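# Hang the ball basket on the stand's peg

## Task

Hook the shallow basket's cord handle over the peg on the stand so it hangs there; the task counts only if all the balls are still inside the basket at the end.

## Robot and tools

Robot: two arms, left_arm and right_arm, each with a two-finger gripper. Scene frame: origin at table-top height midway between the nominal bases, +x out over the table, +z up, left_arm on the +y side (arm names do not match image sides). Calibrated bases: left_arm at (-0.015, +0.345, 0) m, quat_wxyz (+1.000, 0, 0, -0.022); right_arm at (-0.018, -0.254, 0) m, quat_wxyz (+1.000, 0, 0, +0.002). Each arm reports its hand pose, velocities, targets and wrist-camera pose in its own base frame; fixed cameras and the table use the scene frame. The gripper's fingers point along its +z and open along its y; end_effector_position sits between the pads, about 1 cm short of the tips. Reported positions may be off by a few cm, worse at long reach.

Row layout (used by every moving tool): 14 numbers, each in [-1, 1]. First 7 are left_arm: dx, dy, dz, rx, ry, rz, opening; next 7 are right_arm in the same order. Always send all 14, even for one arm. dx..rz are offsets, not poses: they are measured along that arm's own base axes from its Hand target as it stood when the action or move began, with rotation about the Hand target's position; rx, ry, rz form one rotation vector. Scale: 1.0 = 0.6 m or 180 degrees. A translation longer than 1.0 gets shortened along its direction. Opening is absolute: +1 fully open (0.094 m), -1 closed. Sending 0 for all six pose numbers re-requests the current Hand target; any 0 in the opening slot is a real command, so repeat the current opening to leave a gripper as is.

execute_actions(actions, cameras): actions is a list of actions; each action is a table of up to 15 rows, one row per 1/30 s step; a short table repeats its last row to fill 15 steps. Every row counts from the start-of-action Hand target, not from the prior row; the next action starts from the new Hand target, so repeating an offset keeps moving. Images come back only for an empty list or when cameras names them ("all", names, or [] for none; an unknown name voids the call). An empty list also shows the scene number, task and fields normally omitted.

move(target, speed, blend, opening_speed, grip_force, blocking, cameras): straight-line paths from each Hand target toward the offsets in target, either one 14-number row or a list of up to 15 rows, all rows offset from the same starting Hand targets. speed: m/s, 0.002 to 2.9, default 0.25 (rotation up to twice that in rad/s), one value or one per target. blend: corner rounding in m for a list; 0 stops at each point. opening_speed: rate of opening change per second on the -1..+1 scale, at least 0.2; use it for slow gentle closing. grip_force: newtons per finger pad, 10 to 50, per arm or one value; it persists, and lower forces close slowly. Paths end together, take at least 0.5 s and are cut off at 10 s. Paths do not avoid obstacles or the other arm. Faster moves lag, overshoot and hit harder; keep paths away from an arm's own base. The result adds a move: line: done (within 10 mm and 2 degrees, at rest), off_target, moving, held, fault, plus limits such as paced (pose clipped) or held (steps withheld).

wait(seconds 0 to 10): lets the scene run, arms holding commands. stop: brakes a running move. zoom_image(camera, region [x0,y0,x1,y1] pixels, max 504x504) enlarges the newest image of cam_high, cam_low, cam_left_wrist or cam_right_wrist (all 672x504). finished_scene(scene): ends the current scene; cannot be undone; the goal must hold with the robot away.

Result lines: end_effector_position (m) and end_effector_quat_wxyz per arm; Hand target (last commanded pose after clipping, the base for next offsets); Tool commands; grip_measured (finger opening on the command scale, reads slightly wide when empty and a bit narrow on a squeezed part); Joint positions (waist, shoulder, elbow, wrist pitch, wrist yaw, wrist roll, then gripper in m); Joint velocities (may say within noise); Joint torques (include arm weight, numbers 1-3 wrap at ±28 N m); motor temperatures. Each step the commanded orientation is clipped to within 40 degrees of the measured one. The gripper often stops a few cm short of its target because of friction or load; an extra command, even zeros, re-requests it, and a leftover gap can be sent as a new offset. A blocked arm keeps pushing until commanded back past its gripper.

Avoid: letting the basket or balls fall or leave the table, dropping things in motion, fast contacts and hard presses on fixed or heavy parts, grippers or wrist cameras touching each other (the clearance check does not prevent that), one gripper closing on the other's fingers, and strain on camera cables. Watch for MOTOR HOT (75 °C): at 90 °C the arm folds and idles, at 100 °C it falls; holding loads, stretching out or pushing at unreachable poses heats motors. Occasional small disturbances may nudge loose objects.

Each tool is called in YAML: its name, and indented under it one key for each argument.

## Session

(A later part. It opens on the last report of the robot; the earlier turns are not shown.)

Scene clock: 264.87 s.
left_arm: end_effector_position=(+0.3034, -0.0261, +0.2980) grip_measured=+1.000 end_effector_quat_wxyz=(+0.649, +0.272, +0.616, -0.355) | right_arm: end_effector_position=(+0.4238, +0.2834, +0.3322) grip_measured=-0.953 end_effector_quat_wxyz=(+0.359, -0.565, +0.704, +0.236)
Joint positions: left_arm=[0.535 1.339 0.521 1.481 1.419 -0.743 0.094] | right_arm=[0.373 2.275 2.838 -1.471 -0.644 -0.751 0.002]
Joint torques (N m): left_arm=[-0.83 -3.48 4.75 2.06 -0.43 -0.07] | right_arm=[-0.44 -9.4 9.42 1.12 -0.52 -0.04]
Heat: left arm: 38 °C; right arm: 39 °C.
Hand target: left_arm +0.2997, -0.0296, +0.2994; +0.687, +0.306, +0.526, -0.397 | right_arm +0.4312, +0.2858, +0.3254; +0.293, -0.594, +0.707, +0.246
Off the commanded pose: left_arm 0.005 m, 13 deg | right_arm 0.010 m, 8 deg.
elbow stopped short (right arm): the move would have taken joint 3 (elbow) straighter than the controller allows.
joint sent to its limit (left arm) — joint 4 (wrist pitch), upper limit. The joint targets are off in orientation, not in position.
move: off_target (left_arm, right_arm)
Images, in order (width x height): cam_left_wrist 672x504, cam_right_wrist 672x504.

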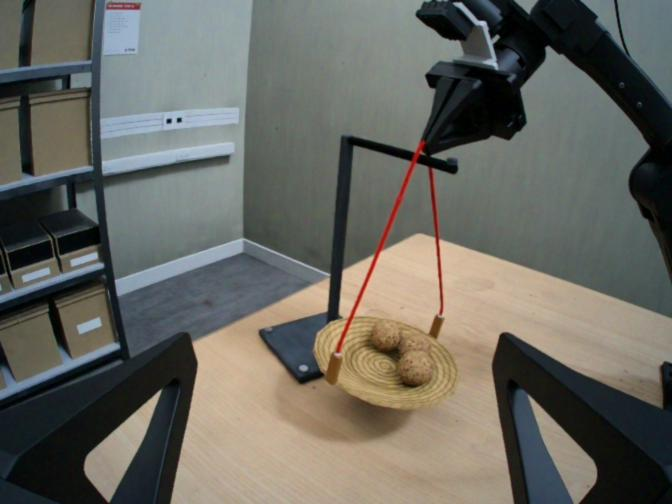

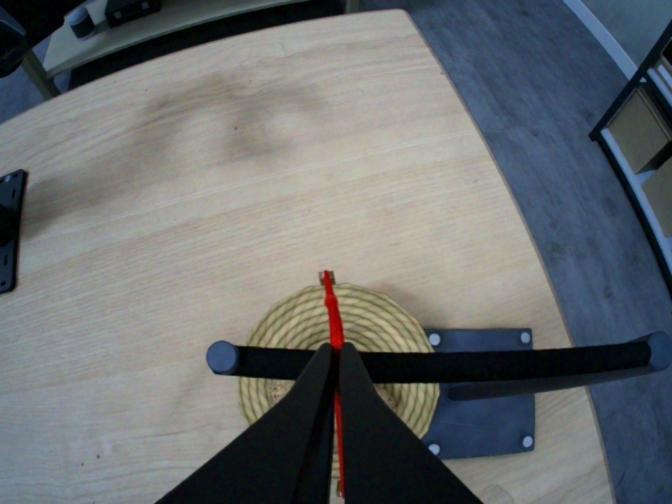

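move:
  target: [0,0,0,0,0,0,1,0,0,-0.008,0,0,0,-1]
  speed: 0.02
  cameras: ["cam_left_wrist","cam_right_wrist"]

zoom_image:
  camera: "cam_left_wrist"
  region: [380, 90, 480, 190]

Scene clock: 274.47 s.
left_arm: end_effector_position=(+0.3034, -0.0261, +0.2980) grip_measured=+1.000 end_effector_quat_wxyz=(+0.649, +0.272, +0.616, -0.355) | right_arm: end_effector_position=(+0.4230, +0.2831, +0.3304) grip_measured=-0.953 end_effector_quat_wxyz=(+0.357, -0.568, +0.703, +0.236)
Joint positions: left_arm=[0.535 1.339 0.521 1.481 1.419 -0.743 0.094] | right_arm=[0.373 2.277 2.839 -1.479 -0.644 -0.761 0.002]
Joint torques (N m): left_arm=[-0.84 -3.47 4.77 2.06 -0.43 -0.06] | right_arm=[-0.39 -9.01 9.31 1.08 -0.51 -0.04]
Heat: left arm: 38 °C; right arm: 40 °C.
Hand target: left_arm +0.2997, -0.0296, +0.2994; +0.687, +0.306, +0.526, -0.397 | right_arm +0.4312, +0.2858, +0.3204; +0.293, -0.594, +0.707, +0.246
Off the commanded pose: left_arm 0.005 m, 13 deg | right_arm 0.013 m, 8 deg.
elbow stopped short (right arm): the move would have taken joint 3 (elbow) straighter than the controller allows.
joint sent to its limit (left arm) — joint 4 (wrist pitch), upper limit. The joint targets are off in orientation, not in position.
move: off_target (left_arm, right_arm)
Images, in order (width x height): cam_left_wrist 672x504, cam_right_wrist 672x504.

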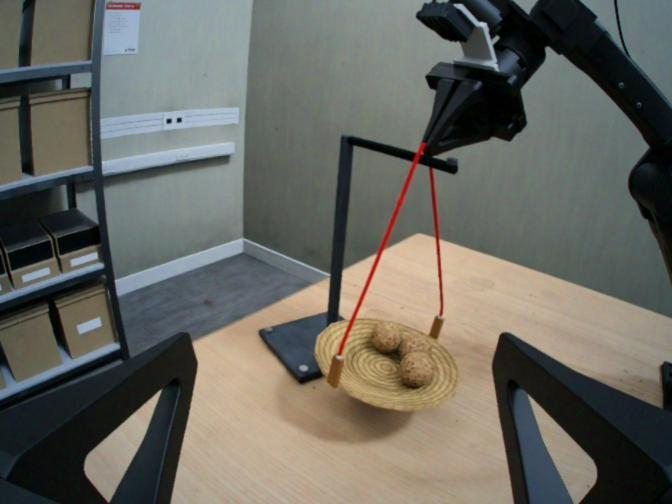

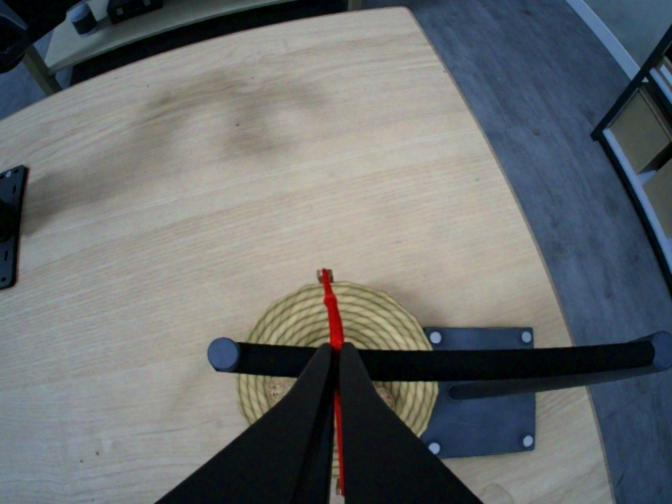

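Scaled by 5.040 from the camera's 672x504 image, which has a finer 960x720 frame.

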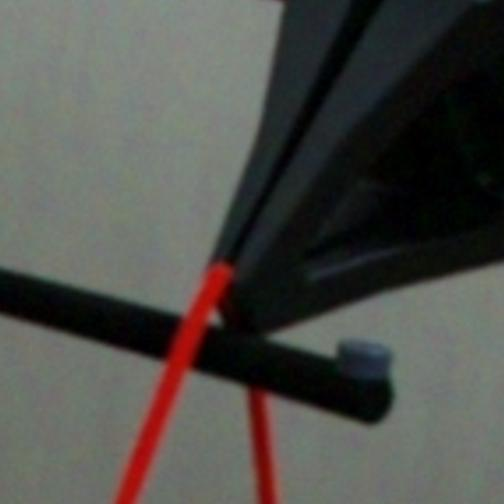

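move:
  target: [0,0,0,0,0,0,1,0,0,0,0,0,0,-0.6]
  opening_speed: 0.2
  cameras: ["cam_left_wrist","cam_right_wrist","cam_high"]

zoom_image:
  camera: "cam_left_wrist"
  region: [380, 90, 480, 190]

zoom_image:
  camera: "cam_right_wrist"
  region: [220, 270, 470, 460]

Scene clock: 278.93 s.
left_arm: end_effector_position=(+0.3034, -0.0261, +0.2980) grip_measured=+1.000 end_effector_quat_wxyz=(+0.649, +0.272, +0.616, -0.355) | right_arm: end_effector_position=(+0.4230, +0.2831, +0.3318) grip_measured=-0.602 end_effector_quat_wxyz=(+0.359, -0.569, +0.702, +0.235)
Joint positions: left_arm=[0.535 1.339 0.521 1.481 1.419 -0.743 0.094] | right_arm=[0.373 2.277 2.843 -1.479 -0.644 -0.761 0.019]
Joint torques (N m): left_arm=[-0.84 -3.47 4.77 2.05 -0.42 -0.07] | right_arm=[-0.42 -8.96 8.8 1.08 -0.52 -0.03]
Heat: left arm: 38 °C; right arm: 40 °C.
Hand target: left_arm +0.2997, -0.0296, +0.2994; +0.687, +0.306, +0.526, -0.397 | right_arm +0.4312, +0.2857, +0.3204; +0.293, -0.594, +0.707, +0.246
Off the commanded pose: left_arm 0.005 m, 13 deg | right_arm 0.014 m, 8 deg.
elbow stopped short (right arm): the move would have taken joint 3 (elbow) straighter than the controller allows.
joint sent to its limit (left arm) — joint 4 (wrist pitch), upper limit. The joint targets are off in orientation, not in position.
move: off_target (left_arm, right_arm)
Images, in order (width x height): cam_high 672x504, cam_left_wrist 672x504, cam_right_wrist 672x504.

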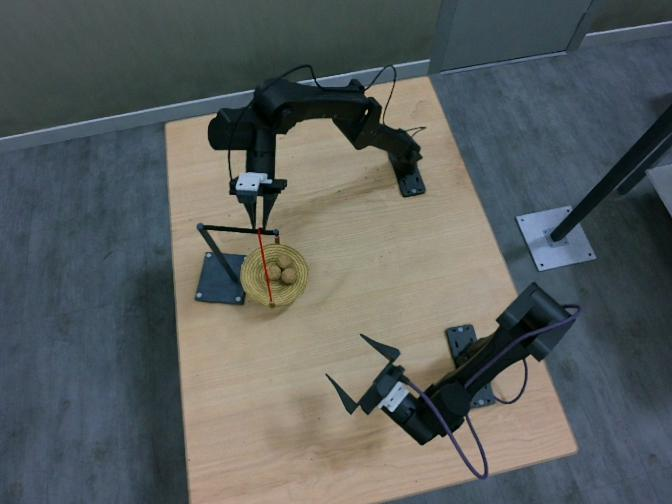

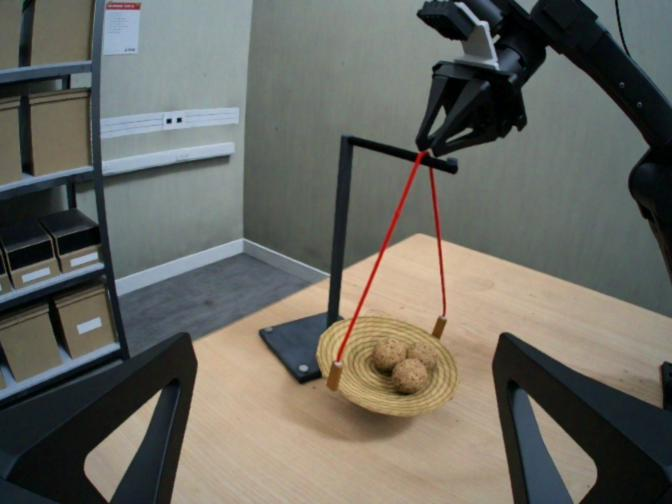

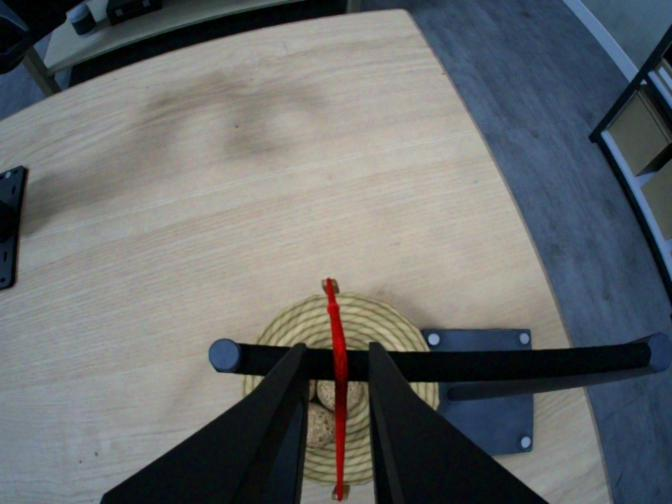

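Scaled by 5.040 from the camera's 672x504 image, which has a finer 960x720 frame.

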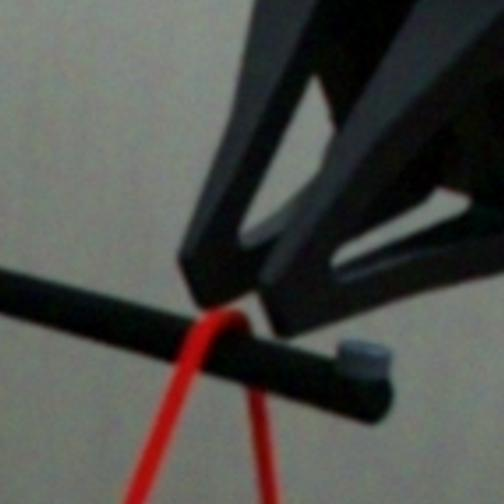

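Scaled by 2.016 from the camera's 672x504 image, which has a finer 960x720 frame.

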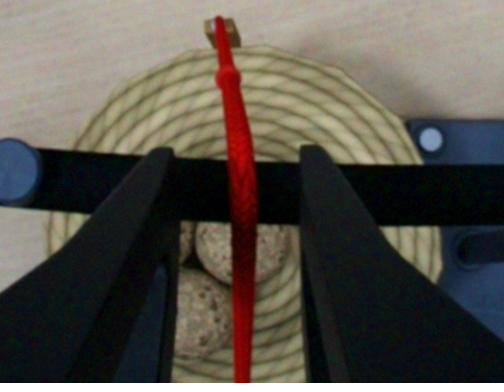

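move:
  target:
    - [0,0,0,0,0,0,1,0,-0.02,0.06,0,0,0,-0.6]
    - [0,0,0,0,0,0,1,-0.1,-0.3,0.1,0,0,0,-0.6]
  speed: [0.04,0.12]
  cameras: ["all"]

Scene clock: 284.40 s.
left_arm: end_effector_position=(+0.3034, -0.0261, +0.2980) grip_measured=+1.000 end_effector_quat_wxyz=(+0.649, +0.272, +0.616, -0.355) | right_arm: end_effector_position=(+0.3826, +0.1018, +0.3740) grip_measured=-0.602 end_effector_quat_wxyz=(+0.410, -0.532, +0.717, +0.184)
Joint positions: left_arm=[0.535 1.339 0.521 1.481 1.419 -0.743 0.094] | right_arm=[-0.082 1.848 2.348 -1.559 -0.819 -1.132 0.019]
Joint torques (N m): left_arm=[-0.84 -3.47 4.75 2.06 -0.42 -0.06] | right_arm=[0.1 -11.03 4.94 0.75 -0.7 -0.03]
Heat: left arm: 38 °C; right arm: 39 °C.
Hand target: left_arm +0.2997, -0.0296, +0.2994; +0.687, +0.306, +0.526, -0.397 | right_arm +0.3712, +0.1057, +0.3805; +0.293, -0.594, +0.707, +0.246
Off the commanded pose: left_arm 0.005 m, 13 deg | right_arm 0.014 m, 17 deg.
elbow stopped short (right arm): the move would have taken joint 3 (elbow) straighter than the controller allows.
joint sent to its limit (left arm) — joint 4 (wrist pitch), upper limit. The joint targets are off in orientation, not in position.
joint sent to its limit (right arm) — joint 4 (wrist pitch), lower limit. The joint targets are off in orientation, not in position.
move: off_target (left_arm, right_arm)

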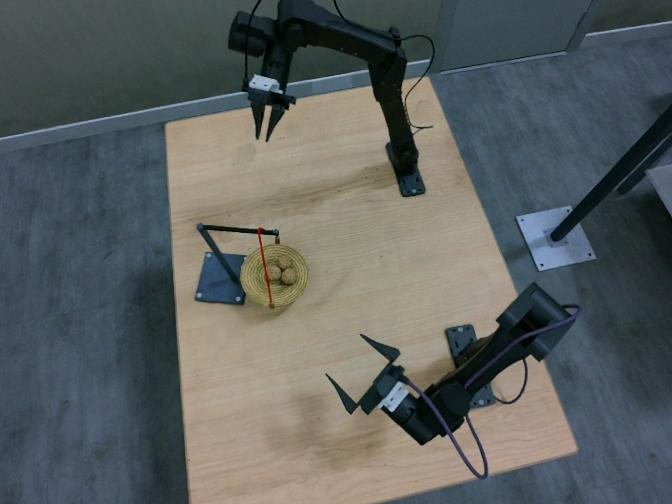

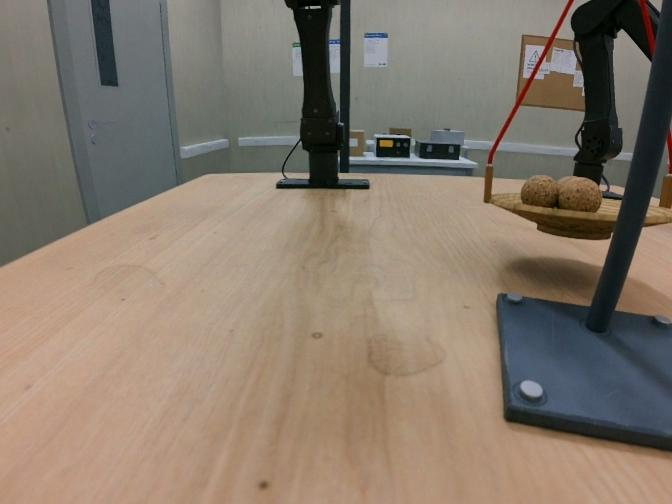

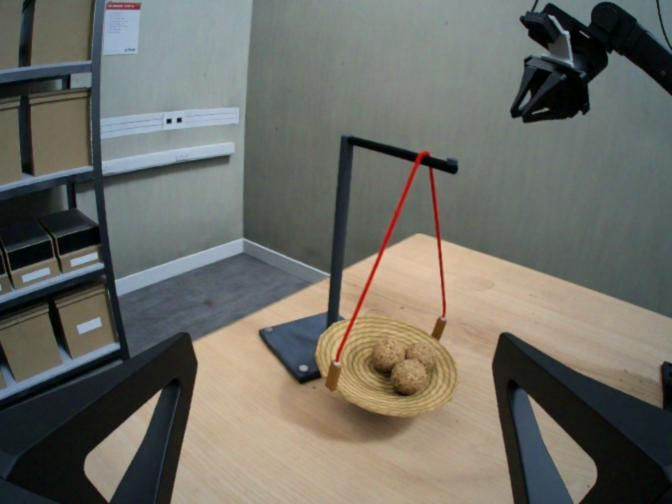

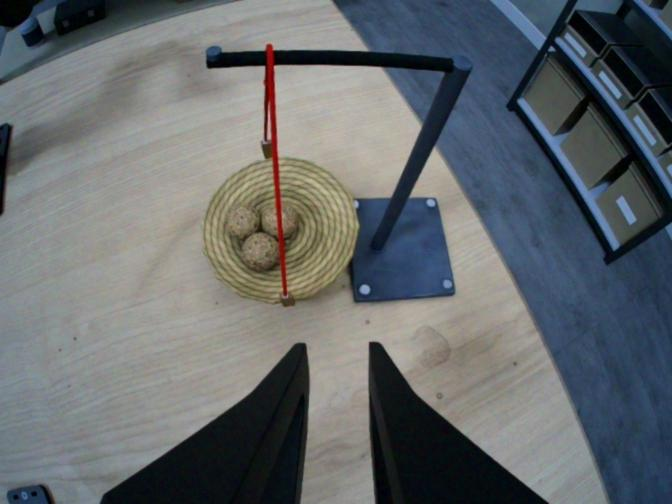

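wait:
  seconds: 1.5
  cameras: ["cam_left_wrist"]

finished_scene:
  scene: 1

Scene clock: 289.70 s.
left_arm: end_effector_position=(+0.3034, -0.0261, +0.2980) grip_measured=+1.000 end_effector_quat_wxyz=(+0.649, +0.272, +0.616, -0.355) | right_arm: end_effector_position=(+0.3826, +0.1018, +0.3740) grip_measured=-0.602 end_effector_quat_wxyz=(+0.410, -0.532, +0.717, +0.184)
Joint positions: left_arm=[0.535 1.339 0.521 1.481 1.419 -0.743 0.094] | right_arm=[-0.082 1.848 2.348 -1.559 -0.819 -1.133 0.019]
Joint torques (N m): left_arm=[-0.84 -3.47 4.74 2.06 -0.42 -0.06] | right_arm=[0.09 -11 4.96 0.75 -0.7 -0.03]
Heat: left arm: 38 °C; right arm: 38 °C.
Hand target: left_arm +0.2997, -0.0296, +0.2994; +0.687, +0.306, +0.526, -0.397 | right_arm +0.3712, +0.1057, +0.3805; +0.293, -0.594, +0.707, +0.246
Tool commands: left_gripper/opening=+1.0 right_gripper/opening=-0.6
Off the commanded pose: left_arm 0.005 m, 13 deg | right_arm 0.014 m, 17 deg.
wait: 1.50 s; at rest from the start
Images, in order (width x height): cam_left_wrist 672x504.

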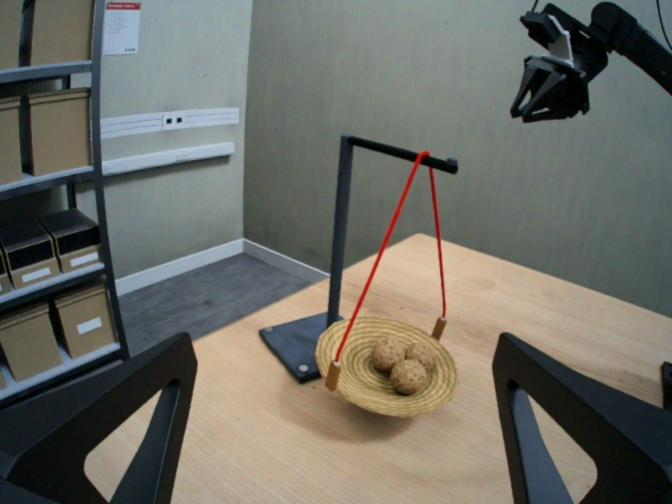

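The scene is finished: the task was done.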